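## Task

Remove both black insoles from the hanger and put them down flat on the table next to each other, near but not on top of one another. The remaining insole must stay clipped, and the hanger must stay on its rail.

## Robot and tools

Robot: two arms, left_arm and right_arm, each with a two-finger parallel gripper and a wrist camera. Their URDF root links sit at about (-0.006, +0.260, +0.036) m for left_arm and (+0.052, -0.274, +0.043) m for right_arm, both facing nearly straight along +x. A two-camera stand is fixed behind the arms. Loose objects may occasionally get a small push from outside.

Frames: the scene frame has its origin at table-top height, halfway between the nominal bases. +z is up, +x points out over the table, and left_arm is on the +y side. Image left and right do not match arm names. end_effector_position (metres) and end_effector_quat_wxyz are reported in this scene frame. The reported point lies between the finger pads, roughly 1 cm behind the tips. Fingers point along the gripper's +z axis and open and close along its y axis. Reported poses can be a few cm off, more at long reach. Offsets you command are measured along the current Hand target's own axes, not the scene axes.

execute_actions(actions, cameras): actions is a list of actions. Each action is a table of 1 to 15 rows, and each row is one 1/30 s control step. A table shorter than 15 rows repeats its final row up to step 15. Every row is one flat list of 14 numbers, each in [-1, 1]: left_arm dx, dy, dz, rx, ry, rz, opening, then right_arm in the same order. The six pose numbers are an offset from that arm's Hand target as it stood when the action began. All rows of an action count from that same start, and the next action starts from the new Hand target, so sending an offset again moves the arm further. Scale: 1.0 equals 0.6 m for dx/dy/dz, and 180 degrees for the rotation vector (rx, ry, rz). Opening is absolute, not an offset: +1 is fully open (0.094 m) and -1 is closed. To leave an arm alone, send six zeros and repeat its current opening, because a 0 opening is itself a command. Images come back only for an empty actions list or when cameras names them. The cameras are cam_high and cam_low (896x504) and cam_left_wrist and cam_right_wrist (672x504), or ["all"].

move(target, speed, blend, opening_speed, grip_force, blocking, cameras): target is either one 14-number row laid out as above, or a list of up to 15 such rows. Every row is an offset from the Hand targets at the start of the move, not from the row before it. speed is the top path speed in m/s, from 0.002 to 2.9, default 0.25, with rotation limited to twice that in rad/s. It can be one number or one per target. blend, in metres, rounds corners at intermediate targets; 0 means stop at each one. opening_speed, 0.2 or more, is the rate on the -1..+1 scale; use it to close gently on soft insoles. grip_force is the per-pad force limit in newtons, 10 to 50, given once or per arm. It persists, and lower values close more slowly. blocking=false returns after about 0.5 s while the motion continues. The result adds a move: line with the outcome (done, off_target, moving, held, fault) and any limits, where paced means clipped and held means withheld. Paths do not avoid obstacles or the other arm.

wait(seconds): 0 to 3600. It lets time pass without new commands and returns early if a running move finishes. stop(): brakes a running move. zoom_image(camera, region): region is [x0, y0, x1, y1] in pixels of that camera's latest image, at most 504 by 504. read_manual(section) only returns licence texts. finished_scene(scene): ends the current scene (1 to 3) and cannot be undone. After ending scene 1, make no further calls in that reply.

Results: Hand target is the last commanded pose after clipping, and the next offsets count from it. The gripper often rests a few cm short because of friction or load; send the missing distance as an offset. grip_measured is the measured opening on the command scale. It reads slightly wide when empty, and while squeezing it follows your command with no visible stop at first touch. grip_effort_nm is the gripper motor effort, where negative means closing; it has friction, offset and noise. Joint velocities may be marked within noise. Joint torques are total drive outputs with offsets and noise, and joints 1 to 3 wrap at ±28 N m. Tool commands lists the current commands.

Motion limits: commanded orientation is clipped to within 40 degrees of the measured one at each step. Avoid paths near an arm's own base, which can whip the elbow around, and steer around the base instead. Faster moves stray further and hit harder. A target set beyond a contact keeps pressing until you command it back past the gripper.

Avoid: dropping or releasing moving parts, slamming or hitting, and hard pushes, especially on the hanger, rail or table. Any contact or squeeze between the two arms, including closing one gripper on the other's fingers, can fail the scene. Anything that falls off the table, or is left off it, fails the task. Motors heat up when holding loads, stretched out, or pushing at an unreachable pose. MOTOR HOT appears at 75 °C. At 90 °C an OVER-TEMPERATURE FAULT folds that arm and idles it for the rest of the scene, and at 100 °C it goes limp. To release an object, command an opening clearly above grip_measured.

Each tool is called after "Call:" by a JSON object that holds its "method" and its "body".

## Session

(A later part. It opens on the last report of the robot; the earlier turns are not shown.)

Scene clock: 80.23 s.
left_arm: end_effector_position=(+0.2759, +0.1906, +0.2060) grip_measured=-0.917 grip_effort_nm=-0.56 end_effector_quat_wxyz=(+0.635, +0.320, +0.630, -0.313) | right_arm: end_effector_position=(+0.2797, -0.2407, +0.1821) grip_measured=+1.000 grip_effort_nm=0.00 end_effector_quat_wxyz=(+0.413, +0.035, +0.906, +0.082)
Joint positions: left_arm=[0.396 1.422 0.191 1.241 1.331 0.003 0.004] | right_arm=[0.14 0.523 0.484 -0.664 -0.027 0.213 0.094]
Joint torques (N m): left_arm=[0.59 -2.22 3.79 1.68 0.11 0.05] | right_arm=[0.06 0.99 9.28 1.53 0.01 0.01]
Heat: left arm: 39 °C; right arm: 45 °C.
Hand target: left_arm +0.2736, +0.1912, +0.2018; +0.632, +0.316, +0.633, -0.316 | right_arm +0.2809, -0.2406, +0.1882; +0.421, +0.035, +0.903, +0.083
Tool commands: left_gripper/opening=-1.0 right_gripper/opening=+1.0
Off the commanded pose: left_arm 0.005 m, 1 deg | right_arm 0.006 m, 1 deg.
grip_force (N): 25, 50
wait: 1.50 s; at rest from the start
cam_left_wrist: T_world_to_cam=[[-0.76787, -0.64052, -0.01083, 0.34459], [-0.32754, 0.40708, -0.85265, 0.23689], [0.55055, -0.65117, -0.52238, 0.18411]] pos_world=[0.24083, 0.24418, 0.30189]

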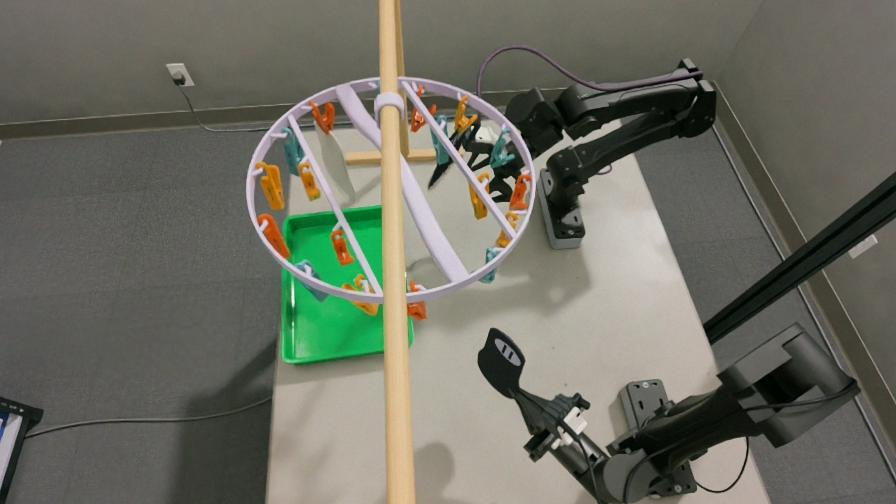

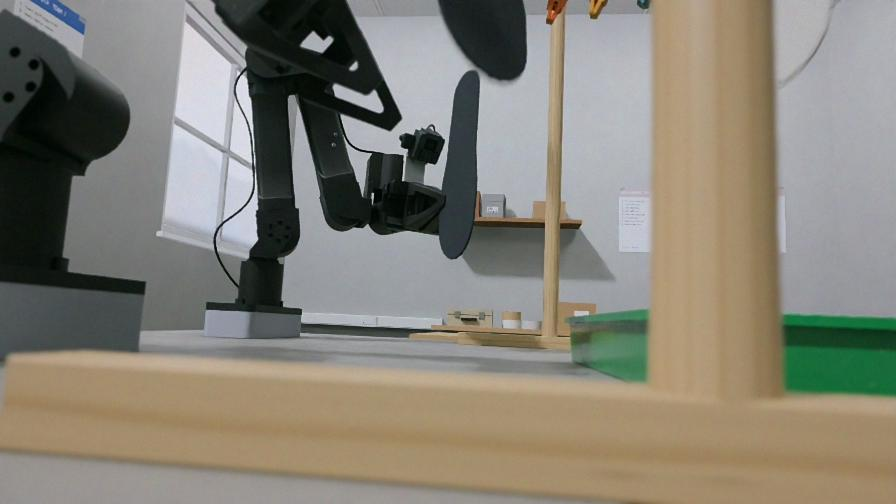

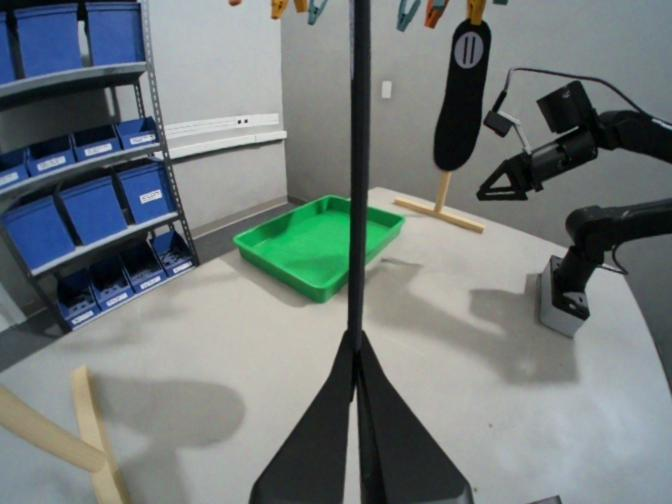

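Call:
{"method": "execute_actions", "body": {"actions": [], "cameras": ["all"]}}

Scene clock: 82.37 s.
left_arm: end_effector_position=(+0.2759, +0.1906, +0.2060) grip_measured=-0.917 grip_effort_nm=-0.56 end_effector_quat_wxyz=(+0.635, +0.320, +0.630, -0.313) | right_arm: end_effector_position=(+0.2797, -0.2407, +0.1821) grip_measured=+1.000 grip_effort_nm=0.00 end_effector_quat_wxyz=(+0.413, +0.035, +0.906, +0.082)
Joint positions: left_arm=[0.396 1.422 0.191 1.241 1.331 0.003 0.004] | right_arm=[0.14 0.523 0.484 -0.664 -0.027 0.213 0.094]
Joint velocities: within noise
Joint torques (N m): left_arm=[0.57 -2.33 3.92 1.69 0.1 0.01] | right_arm=[0.08 0.99 9.28 1.53 0.01 0]
Motor temperatures (°C): left_arm=[24 30 39 36 22 22 25] | right_arm=[25 30 44 45 25 22 29]
Heat: left arm: 39 °C; right arm: 45 °C.
Hand target: left_arm +0.2736, +0.1912, +0.2018; +0.632, +0.316, +0.633, -0.316 | right_arm +0.2809, -0.2406, +0.1882; +0.421, +0.035, +0.903, +0.083
Tool commands: left_gripper/opening=-1.0 right_gripper/opening=+1.0
Off the commanded pose: left_arm 0.005 m, 1 deg | right_arm 0.006 m, 1 deg.
grip_force (N): 25, 50
camera_calibration:
cam_left_wrist: T_world_to_cam=[[-0.76787, -0.64052, -0.01083, 0.34459], [-0.32754, 0.40708, -0.85265, 0.23689], [0.55055, -0.65117, -0.52238, 0.18411]] pos_world=[0.24083, 0.24418, 0.30189]

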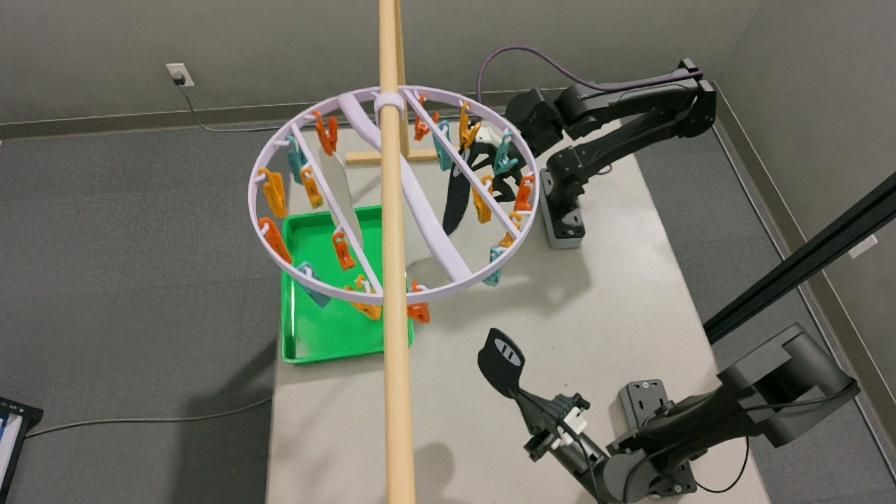

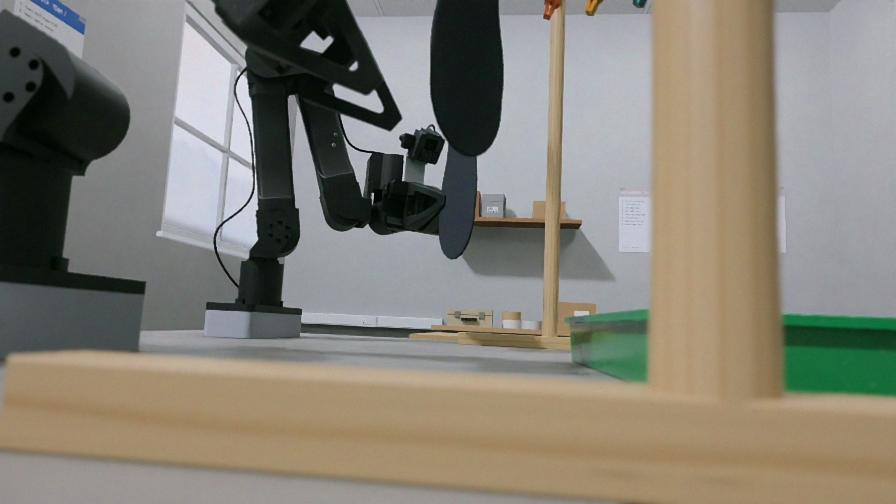

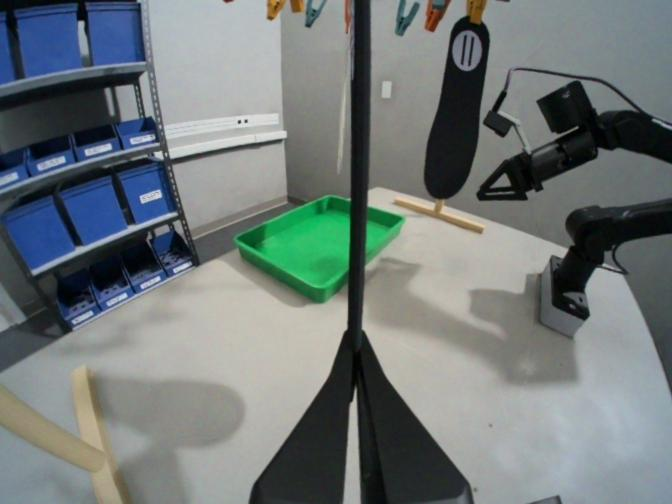

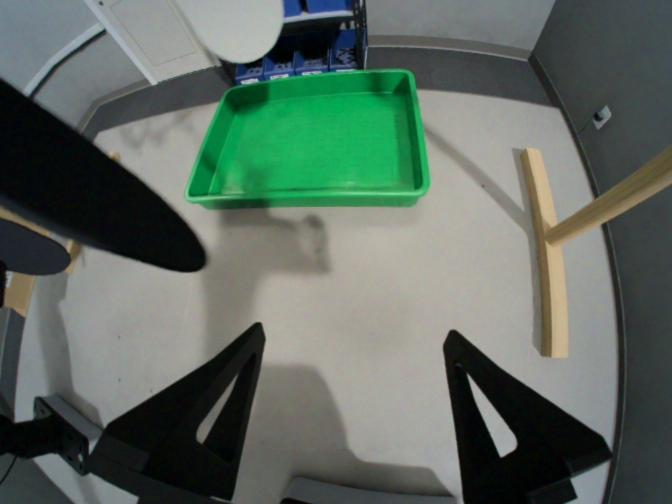

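Call:
{"method": "move", "body": {"target": [0,0,0,0,0,0,-1, -0.08235,0.065,-0.08587,-0.20077,-0.0533,-0.19172,0.3], "speed": 0.25, "cameras": ["cam_right_wrist","cam_high"]}}

Scene clock: 118.33 s.
left_arm: end_effector_position=(+0.2759, +0.1906, +0.2060) grip_measured=-0.917 grip_effort_nm=-0.56 end_effector_quat_wxyz=(+0.635, +0.320, +0.630, -0.313) | right_arm: end_effector_position=(+0.2724, -0.2157, +0.2520) grip_measured=+0.302 grip_effort_nm=-0.10 end_effector_quat_wxyz=(+0.476, -0.349, +0.776, +0.223)
Joint positions: left_arm=[0.396 1.422 0.191 1.241 1.331 0.003 0.004] | right_arm=[-0.496 0.898 0.777 -1.078 -1.071 -1.139 0.061]
Joint torques (N m): left_arm=[0.51 -2.29 3.81 1.69 0.13 0.04] | right_arm=[-0.68 -0.24 10.76 0.56 -0.86 -0.1]
Heat: left arm: 38 °C; right arm: 44 °C.
Hand target: left_arm +0.2737, +0.1912, +0.2019; +0.632, +0.316, +0.633, -0.316 | right_arm +0.2730, -0.2150, +0.2651; +0.488, -0.353, +0.766, +0.225
Off the commanded pose: left_arm 0.005 m, 1 deg | right_arm 0.013 m, 2 deg.
grip_force (N): 25, 50
move: off_target (right_arm)
cam_right_wrist: T_world_to_cam=[[0.77934, -0.62658, -0.00359, -0.34015], [-0.53422, -0.66145, -0.52639, 0.1808], [0.32745, 0.41216, -0.85023, 0.32272]] pos_world=[0.256, -0.22655, 0.36834]
Images, in order (width x height): cam_high 896x504, cam_right_wrist 672x504.

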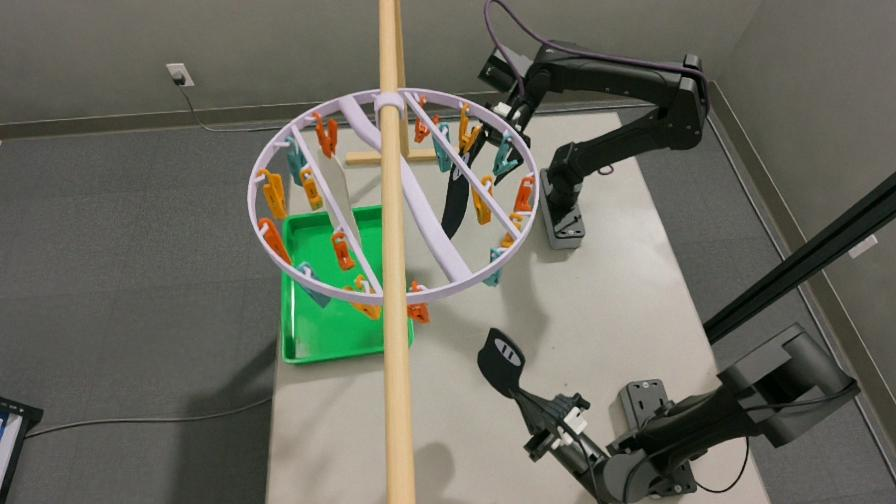

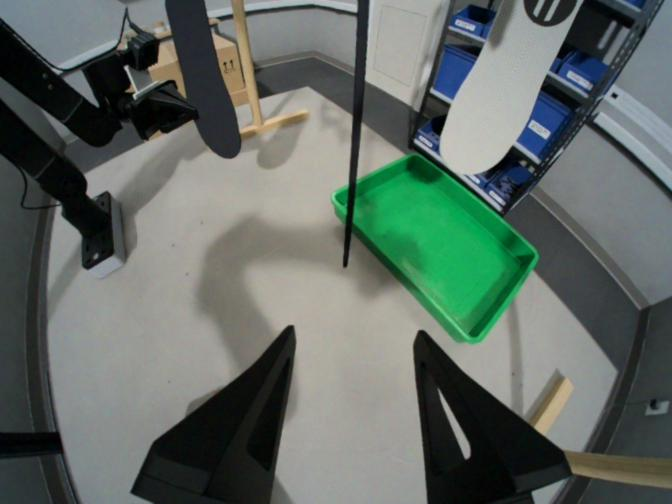

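Call:
{"method": "move", "body": {"target": [[0,0,0,0,0,0,-1, 0,0,0.1333,0,0,0,0.0],[0,0,0,0,0,0,-1, 0,0,0.1333,0,0,0,-1]], "speed": 0.12, "grip_force": [25,30], "cameras": ["cam_right_wrist","cam_high"]}}

Scene clock: 130.03 s.
left_arm: end_effector_position=(+0.2759, +0.1906, +0.2060) grip_measured=-0.917 grip_effort_nm=-0.56 end_effector_quat_wxyz=(+0.635, +0.320, +0.630, -0.313) | right_arm: end_effector_position=(+0.3234, -0.1624, +0.2334) grip_measured=-0.939 grip_effort_nm=-0.62 end_effector_quat_wxyz=(+0.488, -0.354, +0.767, +0.221)
Joint positions: left_arm=[0.396 1.422 0.191 1.241 1.331 0.003 0.004] | right_arm=[-0.057 0.909 0.605 -0.366 -0.812 -0.529 0.003]
Joint torques (N m): left_arm=[0.59 -2.36 3.75 1.69 0.11 0.01] | right_arm=[0.79 -2.43 6.87 1.48 -0.32 0.13]
Heat: left arm: 38 °C; right arm: 43 °C.
Hand target: left_arm +0.2737, +0.1912, +0.2019; +0.632, +0.316, +0.633, -0.316 | right_arm +0.3201, -0.1599, +0.2314; +0.488, -0.353, +0.766, +0.225
Off the commanded pose: left_arm 0.005 m, 1 deg | right_arm 0.005 m, 1 deg.
grip_force (N): 25, 30
move: done
cam_right_wrist: T_world_to_cam=[[0.78244, -0.62247, 0.01759, -0.35184], [-0.5148, -0.66248, -0.54416, 0.23114], [0.35037, 0.41672, -0.8388, 0.25886]] pos_world=[0.30359, -0.17376, 0.3491]
Images, in order (width x height): cam_high 896x504, cam_right_wrist 672x504.

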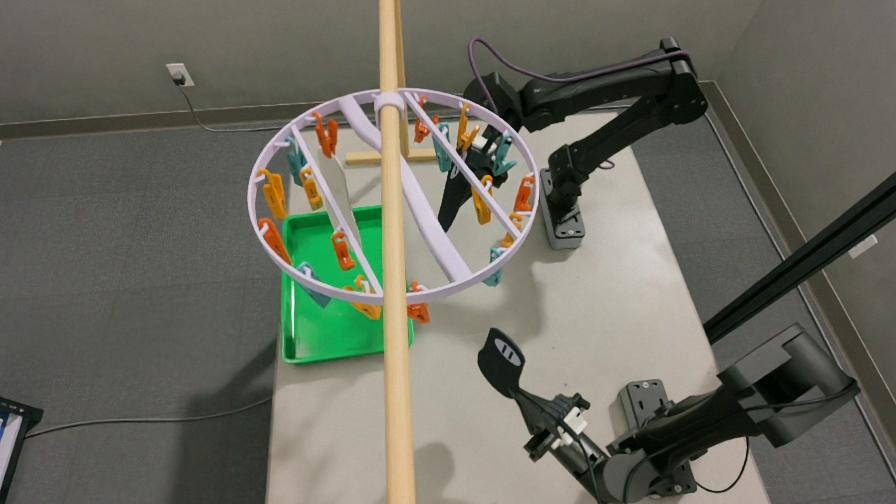

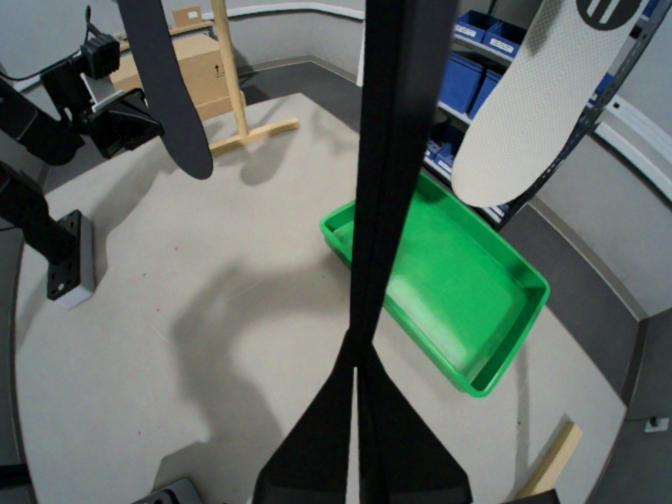

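Call:
{"method": "zoom_image", "body": {"camera": "cam_right_wrist", "region": [270, 230, 470, 400]}}

Call:
{"method": "zoom_image", "body": {"camera": "cam_high", "region": [400, 80, 560, 260]}}

Scaled by 2.520 from the camera's image (finer frame: 960x720).

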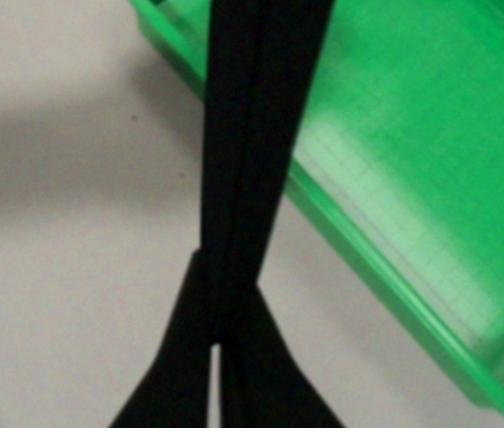

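Scaled by 2.800 from the camera's image (finer frame: 1280x720).

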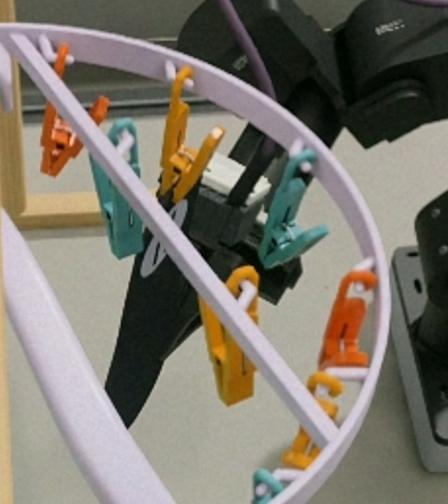

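Call:
{"method": "move", "body": {"target": [0,0,0,0,0,0,-1, 0.1,0.005,0.003,0,0,0,-1], "speed": 0.05, "cameras": ["cam_right_wrist","cam_high"]}}

Scene clock: 134.00 s.
left_arm: end_effector_position=(+0.2759, +0.1906, +0.2060) grip_measured=-0.917 grip_effort_nm=-0.56 end_effector_quat_wxyz=(+0.635, +0.320, +0.630, -0.313) | right_arm: end_effector_position=(+0.3118, -0.1722, +0.1968) grip_measured=-0.940 grip_effort_nm=-0.66 end_effector_quat_wxyz=(+0.514, -0.368, +0.744, +0.217)
Joint positions: left_arm=[0.396 1.422 0.191 1.241 1.331 0.003 0.004] | right_arm=[-0.149 0.877 0.411 -0.201 -0.915 -0.617 0.003]
Joint torques (N m): left_arm=[0.66 -2.32 3.89 1.6 0.11 0.07] | right_arm=[-0.98 -0.9 5.3 0.94 -0.15 -0.1]
Heat: left arm: 38 °C; right arm: 42 °C.
Hand target: left_arm +0.2737, +0.1912, +0.2019; +0.632, +0.316, +0.633, -0.316 | right_arm +0.3024, -0.1759, +0.1762; +0.488, -0.353, +0.766, +0.225
Off the commanded pose: left_arm 0.005 m, 1 deg | right_arm 0.023 m, 4 deg.
grip_force (N): 25, 30
move: off_target (right_arm)
cam_right_wrist: T_world_to_cam=[[0.79384, -0.60433, 0.06791, -0.3585], [-0.45855, -0.66819, -0.58588, 0.18843], [0.39944, 0.43395, -0.80755, 0.21788]] pos_world=[0.28397, -0.1853, 0.31069]
Images, in order (width x height): cam_high 896x504, cam_right_wrist 672x504.

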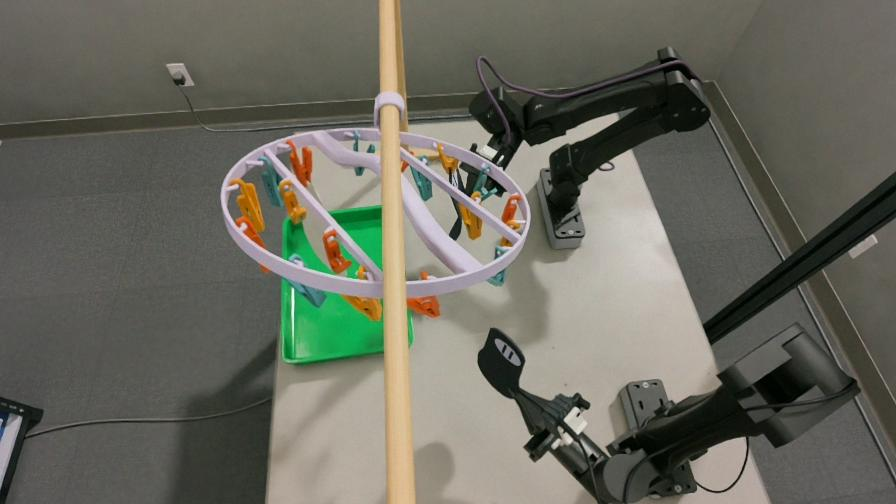

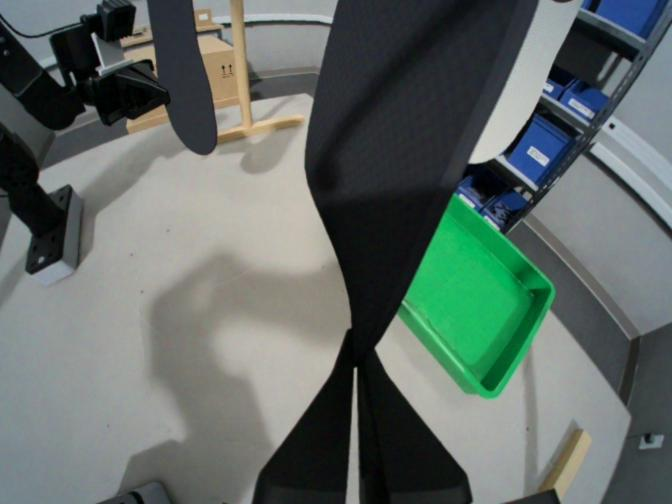

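Call:
{"method": "move", "body": {"target": [0,0,0,0,0,0,-1, 0.06,0.003,0.002,0,0,0,-1], "speed": 0.05, "cameras": ["cam_right_wrist","cam_high"]}}

Scene clock: 135.90 s.
left_arm: end_effector_position=(+0.2759, +0.1906, +0.2060) grip_measured=-0.917 grip_effort_nm=-0.56 end_effector_quat_wxyz=(+0.635, +0.320, +0.630, -0.313) | right_arm: end_effector_position=(+0.2982, -0.1879, +0.1478) grip_measured=-0.940 grip_effort_nm=-0.66 end_effector_quat_wxyz=(+0.493, -0.354, +0.766, +0.212)
Joint positions: left_arm=[0.396 1.422 0.191 1.241 1.331 0.003 0.004] | right_arm=[-0.24 0.914 0.282 -0.166 -0.937 -0.718 0.003]
Joint torques (N m): left_arm=[0.44 -2.24 3.73 1.65 0.13 0.03] | right_arm=[-0.68 -0.54 6.43 1.12 -0.65 -0.08]
Heat: left arm: 38 °C; right arm: 42 °C.
Hand target: left_arm +0.2737, +0.1912, +0.2019; +0.632, +0.316, +0.633, -0.316 | right_arm +0.2919, -0.1856, +0.1430; +0.488, -0.353, +0.766, +0.225
Off the commanded pose: left_arm 0.005 m, 1 deg | right_arm 0.008 m, 2 deg.
grip_force (N): 25, 30
move: done
cam_right_wrist: T_world_to_cam=[[0.77598, -0.6297, 0.03649, -0.34864], [-0.51225, -0.66289, -0.54606, 0.15419], [0.36804, 0.40504, -0.83695, 0.19878]] pos_world=[0.27636, -0.19784, 0.26329]
Images, in order (width x height): cam_high 896x504, cam_right_wrist 672x504.

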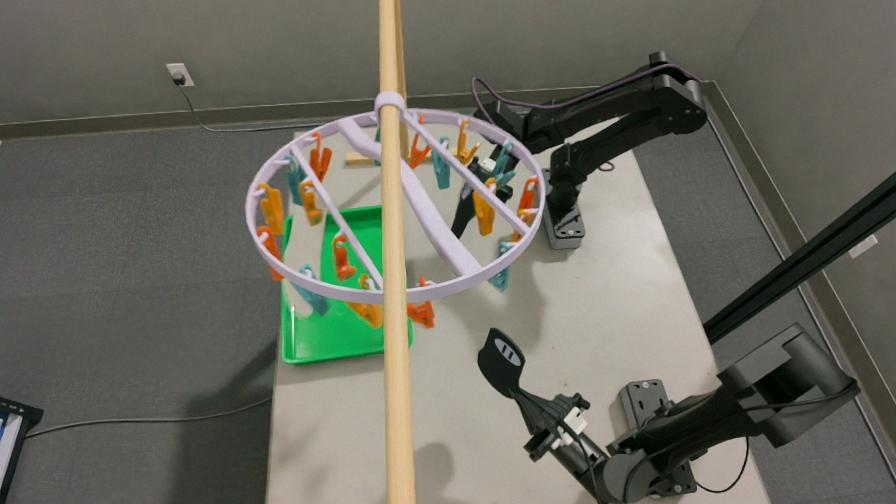

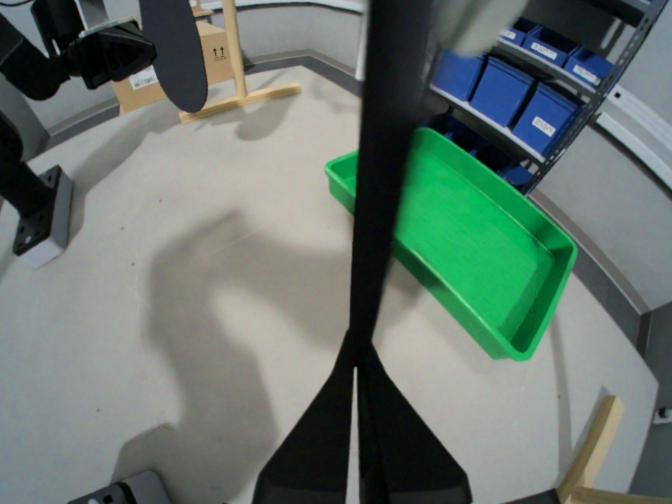

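Call:
{"method": "move", "body": {"target": [0,0,-0.1333,0,0,0,-1, -0.16805,0.17527,0.26582,0.0986,-0.1004,0.5559,-1], "speed": 0.35, "cameras": ["all"]}}

Scene clock: 148.80 s.
left_arm: end_effector_position=(+0.2294, +0.2555, +0.2027) grip_measured=-0.917 grip_effort_nm=-0.56 end_effector_quat_wxyz=(+0.661, +0.254, +0.660, -0.251) | right_arm: end_effector_position=(+0.3307, +0.0207, +0.1614) grip_measured=-0.940 grip_effort_nm=-0.66 end_effector_quat_wxyz=(+0.280, +0.457, +0.710, +0.457)
Joint positions: left_arm=[0.841 1.26 0.059 1.248 1.578 -0.042 0.004] | right_arm=[1.055 1.485 0.598 0.371 0.526 1.87 0.003]
Joint torques (N m): left_arm=[0.54 -2.61 3.71 1.46 0.07 -0.07] | right_arm=[0.72 -5.04 10.44 1.38 0.39 0.04]
Heat: left arm: 38 °C; right arm: 42 °C.
Hand target: left_arm +0.2256, +0.2551, +0.2020; +0.632, +0.316, +0.633, -0.316 | right_arm +0.3334, +0.0251, +0.1671; +0.285, +0.459, +0.707, +0.456
Off the commanded pose: left_arm 0.004 m, 11 deg | right_arm 0.008 m, 1 deg.
joint sent to its limit (left arm) — joint 5 (wrist yaw), upper limit. The joint targets are off in orientation, not in position.
grip_force (N): 25, 30
move: off_target (left_arm)
cam_left_wrist: T_world_to_cam=[[-0.62787, -0.77831, -0.00324, 0.35195], [-0.40701, 0.33188, -0.851, 0.22951], [0.66341, -0.533, -0.52515, 0.19469]] pos_world=[0.18523, 0.30152, 0.29869]
cam_right_wrist: T_world_to_cam=[[-0.35708, -0.1771, -0.91713, 0.27621], [-0.80502, 0.55634, 0.206, 0.26673], [0.47375, 0.81186, -0.34122, -0.00969]] pos_world=[0.31794, -0.09161, 0.19507]

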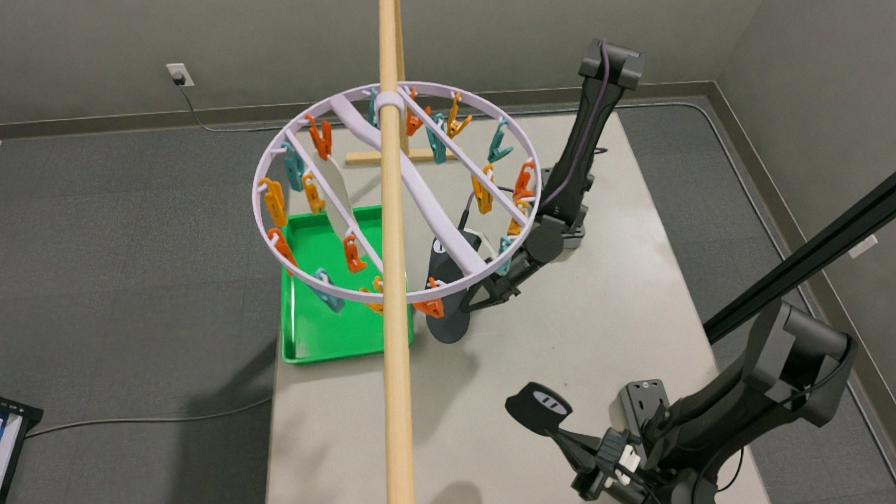

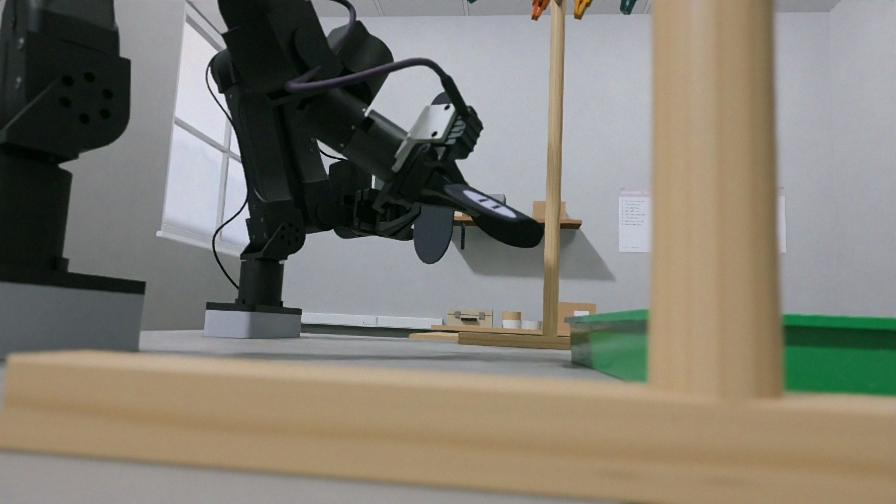

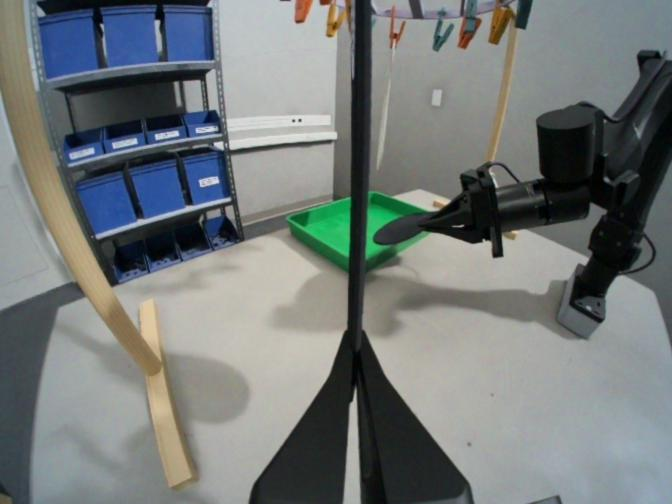

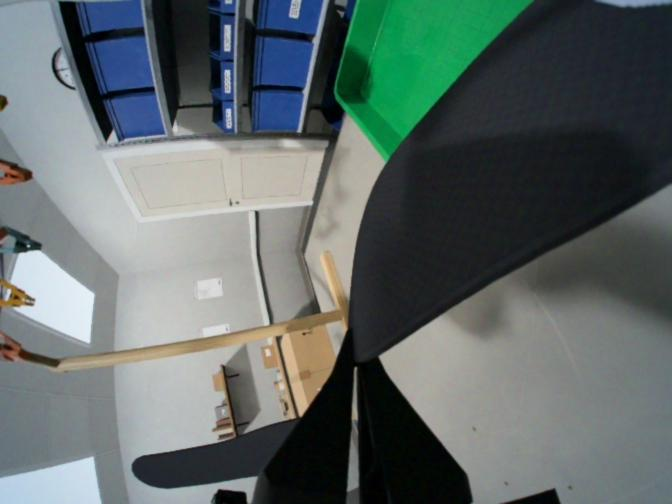

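Call:
{"method": "zoom_image", "body": {"camera": "cam_high", "region": [380, 210, 560, 370]}}

Call:
{"method": "zoom_image", "body": {"camera": "cam_low", "region": [330, 80, 600, 320]}}

Scaled by 2.800 from the camera's image (finer frame: 1280x720).

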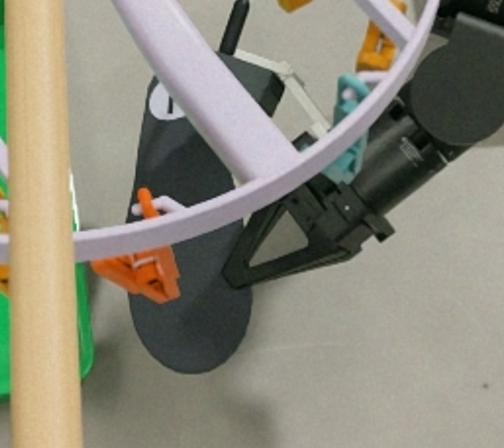

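Scaled by 1.867 from the camera's image (finer frame: 1280x720).

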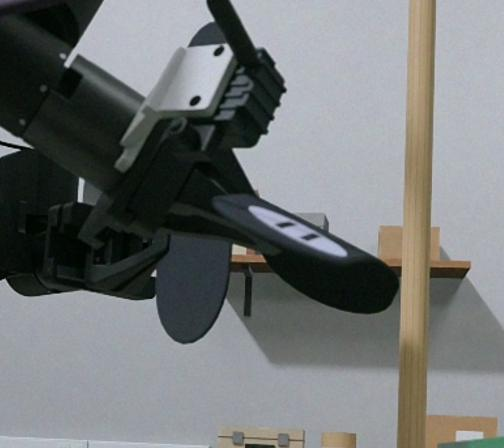

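Call:
{"method": "move", "body": {"target": [0,0,0,0,0,0,-1, 0.001,-0.1707,0.0877,0,0,0,-1], "speed": 0.15, "cameras": ["cam_high","cam_low","cam_right_wrist"]}}

Scene clock: 152.17 s.
left_arm: end_effector_position=(+0.2294, +0.2555, +0.2027) grip_measured=-0.917 grip_effort_nm=-0.56 end_effector_quat_wxyz=(+0.661, +0.254, +0.660, -0.251) | right_arm: end_effector_position=(+0.3390, +0.0347, +0.0592) grip_measured=-0.940 grip_effort_nm=-0.66 end_effector_quat_wxyz=(+0.276, +0.463, +0.701, +0.467)
Joint positions: left_arm=[0.841 1.26 0.059 1.248 1.578 -0.042 0.004] | right_arm=[1.055 1.983 0.525 0.963 0.527 1.887 0.003]
Joint torques (N m): left_arm=[0.65 -2.56 3.89 1.45 0.09 -0.05] | right_arm=[0.46 -6.91 3.11 1.66 0.36 -0.14]
Heat: left arm: 38 °C; right arm: 41 °C.
Hand target: left_arm +0.2256, +0.2551, +0.2020; +0.632, +0.316, +0.633, -0.316 | right_arm +0.3365, +0.0292, +0.0520; +0.285, +0.459, +0.707, +0.456
Off the commanded pose: left_arm 0.004 m, 11 deg | right_arm 0.009 m, 2 deg.
joint sent to its limit (left arm) — joint 5 (wrist yaw), upper limit. The joint targets are off in orientation, not in position.
grip_force (N): 25, 30
move: done
cam_right_wrist: T_world_to_cam=[[-0.35537, -0.14653, -0.92317, 0.18668], [-0.80137, 0.55615, 0.22021, 0.28469], [0.48115, 0.81806, -0.31507, -0.06412]] pos_world=[0.32533, -0.07853, 0.08944]

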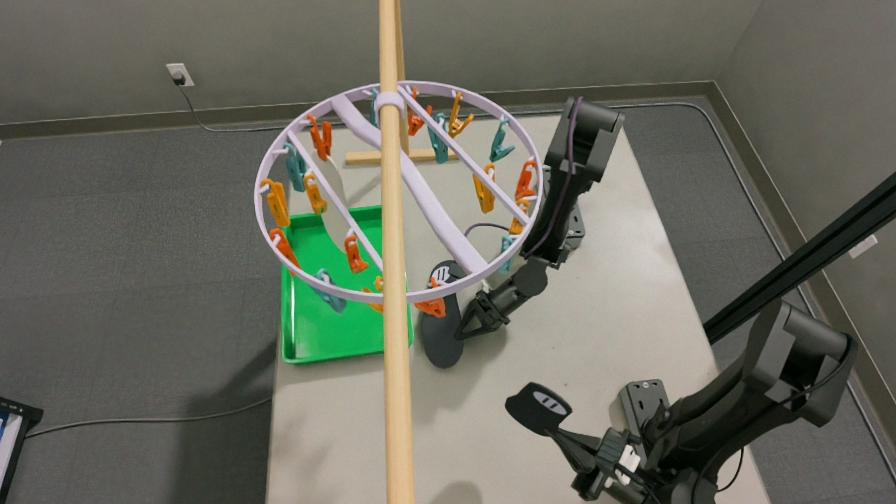

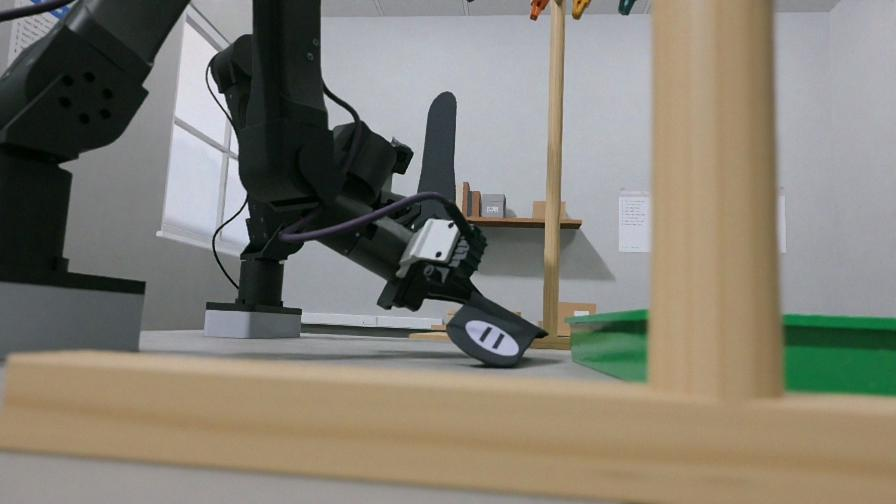

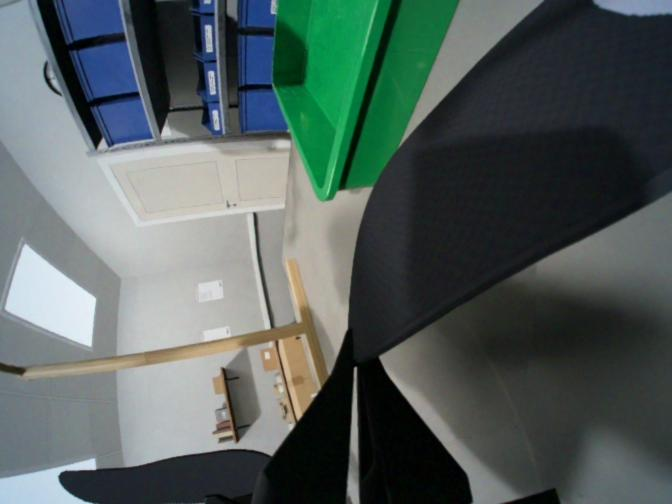

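Call:
{"method": "zoom_image", "body": {"camera": "cam_high", "region": [390, 240, 550, 400]}}

Call:
{"method": "zoom_image", "body": {"camera": "cam_low", "region": [370, 200, 620, 400]}}

Scaled by 3.150 from the camera's image (finer frame: 1280x720).

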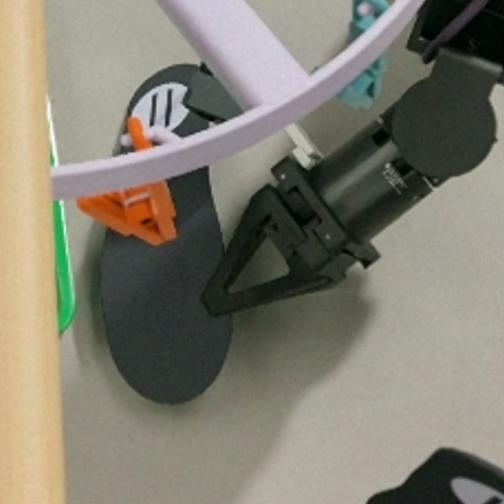

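Scaled by 2.016 from the camera's image (finer frame: 1280x720).

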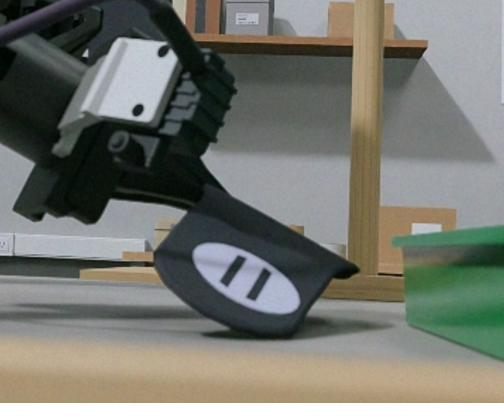

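Call:
{"method": "move", "body": {"target": [0,0,0,0,0,0,-1, -0.0006,-0.034,0.0158,0,0,0,-1], "speed": 0.08, "cameras": ["cam_low","cam_right_wrist"]}}

Scene clock: 155.87 s.
left_arm: end_effector_position=(+0.2294, +0.2555, +0.2027) grip_measured=-0.917 grip_effort_nm=-0.56 end_effector_quat_wxyz=(+0.661, +0.254, +0.660, -0.251) | right_arm: end_effector_position=(+0.3385, +0.0337, +0.0357) grip_measured=-0.940 grip_effort_nm=-0.66 end_effector_quat_wxyz=(+0.276, +0.463, +0.702, +0.466)
Joint positions: left_arm=[0.841 1.26 0.059 1.248 1.578 -0.042 0.004] | right_arm=[1.055 2.102 0.525 1.079 0.527 1.887 0.003]
Joint torques (N m): left_arm=[0.54 -2.44 3.74 1.46 0.1 -0.11] | right_arm=[0.47 -7.23 2.76 1.65 0.36 -0.14]
Heat: left arm: 38 °C; right arm: 42 °C.
Hand target: left_arm +0.2256, +0.2551, +0.2020; +0.632, +0.316, +0.633, -0.316 | right_arm +0.3365, +0.0292, +0.0295; +0.285, +0.459, +0.707, +0.456
Off the commanded pose: left_arm 0.004 m, 11 deg | right_arm 0.008 m, 2 deg.
joint sent to its limit (left arm) — joint 5 (wrist yaw), upper limit. The joint targets are off in orientation, not in position.
grip_force (N): 25, 30
move: done
cam_right_wrist: T_world_to_cam=[[-0.3568, -0.14892, -0.92223, 0.16513], [-0.801, 0.55678, 0.21999, 0.28976], [0.48072, 0.8172, -0.31794, -0.07014]] pos_world=[0.32473, -0.07942, 0.06624]

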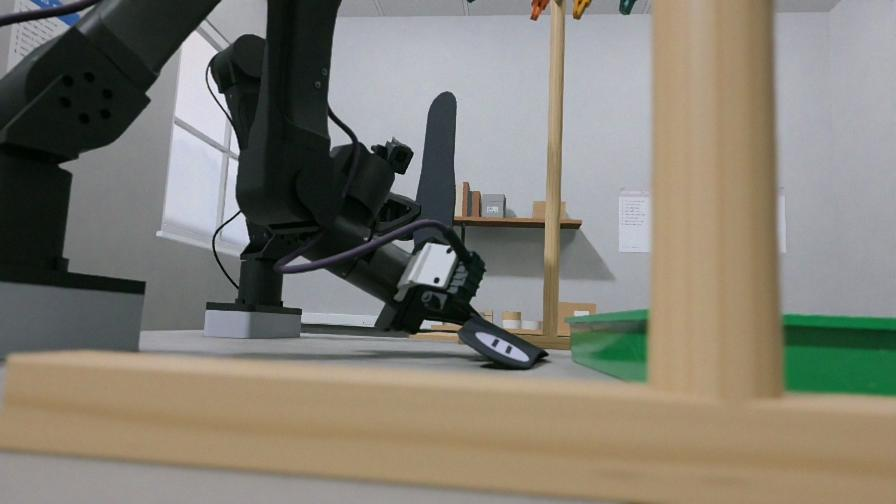

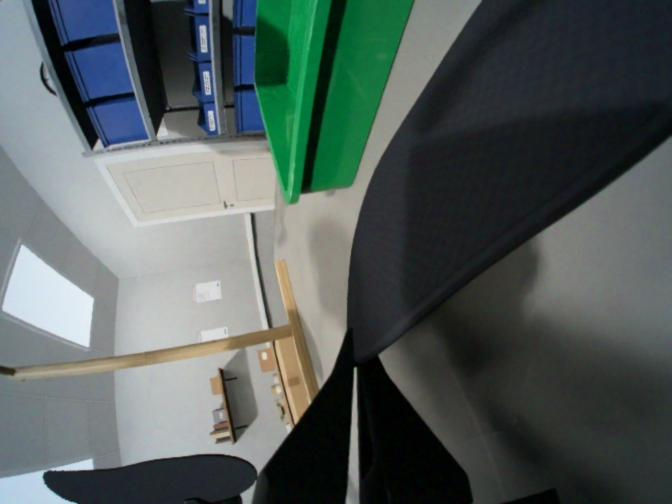

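Call:
{"method": "move", "body": {"target": [0,0,0,0,0,0,-1, -0.0003,-0.0151,0.007,0,0,0,-1], "speed": 0.08, "cameras": ["cam_low","cam_right_wrist"]}}

Scene clock: 157.40 s.
left_arm: end_effector_position=(+0.2294, +0.2555, +0.2027) grip_measured=-0.917 grip_effort_nm=-0.56 end_effector_quat_wxyz=(+0.661, +0.254, +0.660, -0.251) | right_arm: end_effector_position=(+0.3377, +0.0325, +0.0251) grip_measured=-0.940 grip_effort_nm=-0.66 end_effector_quat_wxyz=(+0.276, +0.463, +0.702, +0.465)
Joint positions: left_arm=[0.841 1.26 0.059 1.248 1.578 -0.042 0.004] | right_arm=[1.055 2.155 0.525 1.129 0.527 1.887 0.003]
Joint torques (N m): left_arm=[0.53 -2.58 3.81 1.45 0.08 -0.05] | right_arm=[0.47 -7.23 2.86 1.62 0.36 -0.14]
Heat: left arm: 38 °C; right arm: 42 °C.
Hand target: left_arm +0.2256, +0.2551, +0.2020; +0.632, +0.316, +0.633, -0.316 | right_arm +0.3365, +0.0291, +0.0195; +0.285, +0.459, +0.707, +0.456
Off the commanded pose: left_arm 0.004 m, 11 deg | right_arm 0.007 m, 2 deg.
joint sent to its limit (left arm) — joint 5 (wrist yaw), upper limit. The joint targets are off in orientation, not in position.
grip_force (N): 25, 30
move: done
cam_right_wrist: T_world_to_cam=[[-0.35789, -0.15077, -0.92151, 0.15528], [-0.80076, 0.55719, 0.21984, 0.29212], [0.48031, 0.81659, -0.32014, -0.07192]] pos_world=[0.32403, -0.08062, 0.05585]

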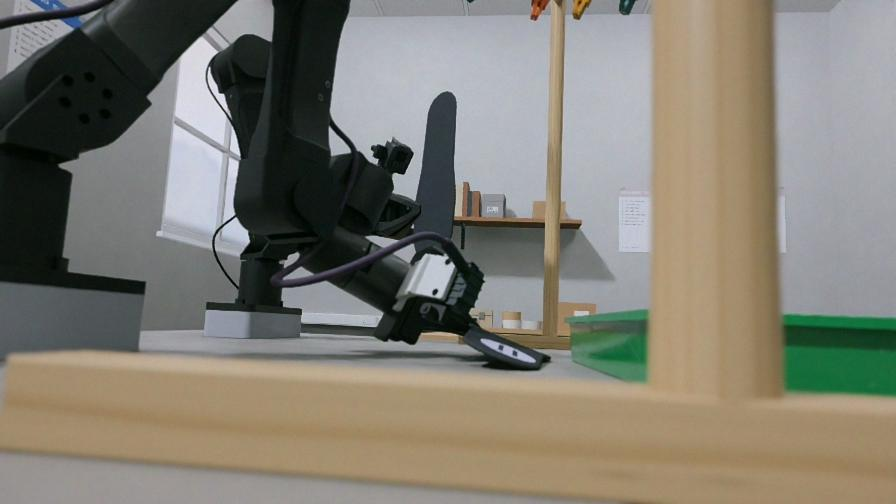

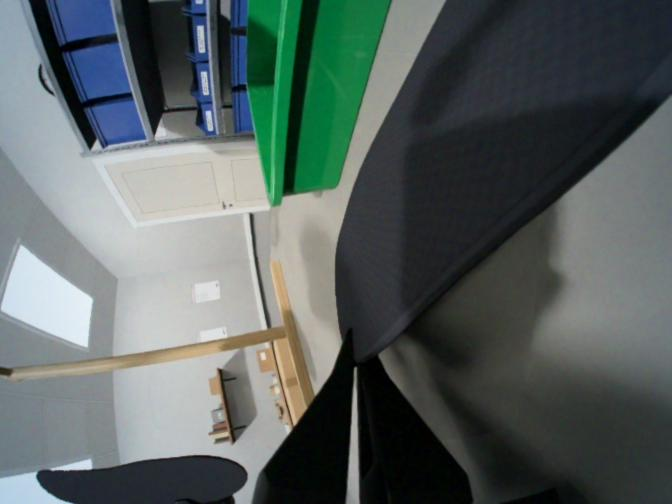

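Call:
{"method": "move", "body": {"target": [0,0,0,0,0,0,-1, 0,0,0,0,0,0,-0.45], "opening_speed": 0.6, "cameras": ["cam_low","cam_right_wrist"]}}

Scene clock: 159.10 s.
left_arm: end_effector_position=(+0.2294, +0.2555, +0.2027) grip_measured=-0.917 grip_effort_nm=-0.56 end_effector_quat_wxyz=(+0.661, +0.254, +0.660, -0.251) | right_arm: end_effector_position=(+0.3378, +0.0325, +0.0253) grip_measured=-0.453 grip_effort_nm=0.10 end_effector_quat_wxyz=(+0.276, +0.463, +0.702, +0.465)
Joint positions: left_arm=[0.841 1.26 0.059 1.248 1.578 -0.042 0.004] | right_arm=[1.055 2.155 0.525 1.13 0.527 1.887 0.026]
Joint torques (N m): left_arm=[0.44 -2.59 3.92 1.46 0.08 -0.06] | right_arm=[0.47 -7.23 2.88 1.65 0.36 -0.14]
Heat: left arm: 38 °C; right arm: 42 °C.
Hand target: left_arm +0.2256, +0.2551, +0.2020; +0.632, +0.316, +0.633, -0.316 | right_arm +0.3365, +0.0291, +0.0195; +0.285, +0.459, +0.707, +0.456
Off the commanded pose: left_arm 0.004 m, 11 deg | right_arm 0.007 m, 2 deg.
joint sent to its limit (left arm) — joint 5 (wrist yaw), upper limit. The joint targets are off in orientation, not in position.
grip_force (N): 25, 30
move: done
cam_right_wrist: T_world_to_cam=[[-0.35746, -0.15014, -0.92178, 0.15534], [-0.80088, 0.55701, 0.21985, 0.29214], [0.48043, 0.81682, -0.31935, -0.07208]] pos_world=[0.32413, -0.08052, 0.05595]

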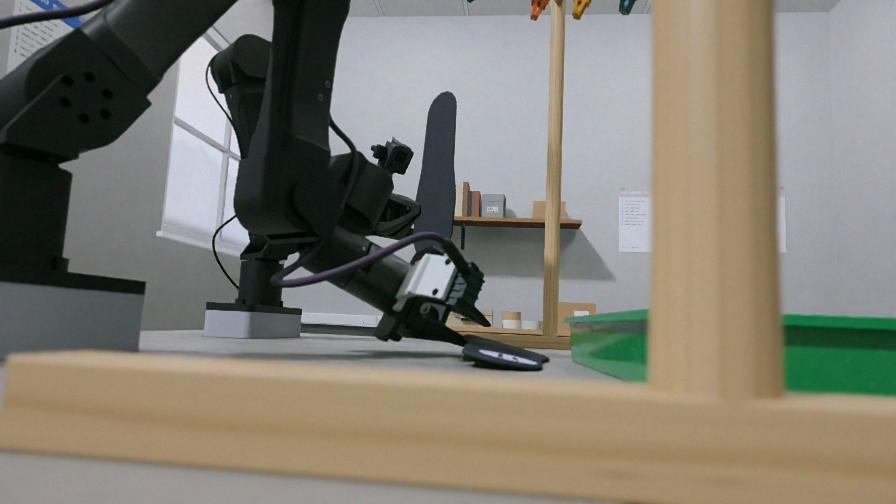

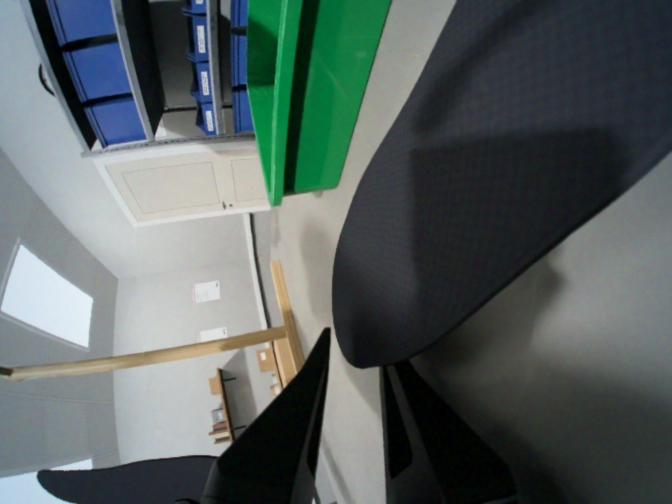

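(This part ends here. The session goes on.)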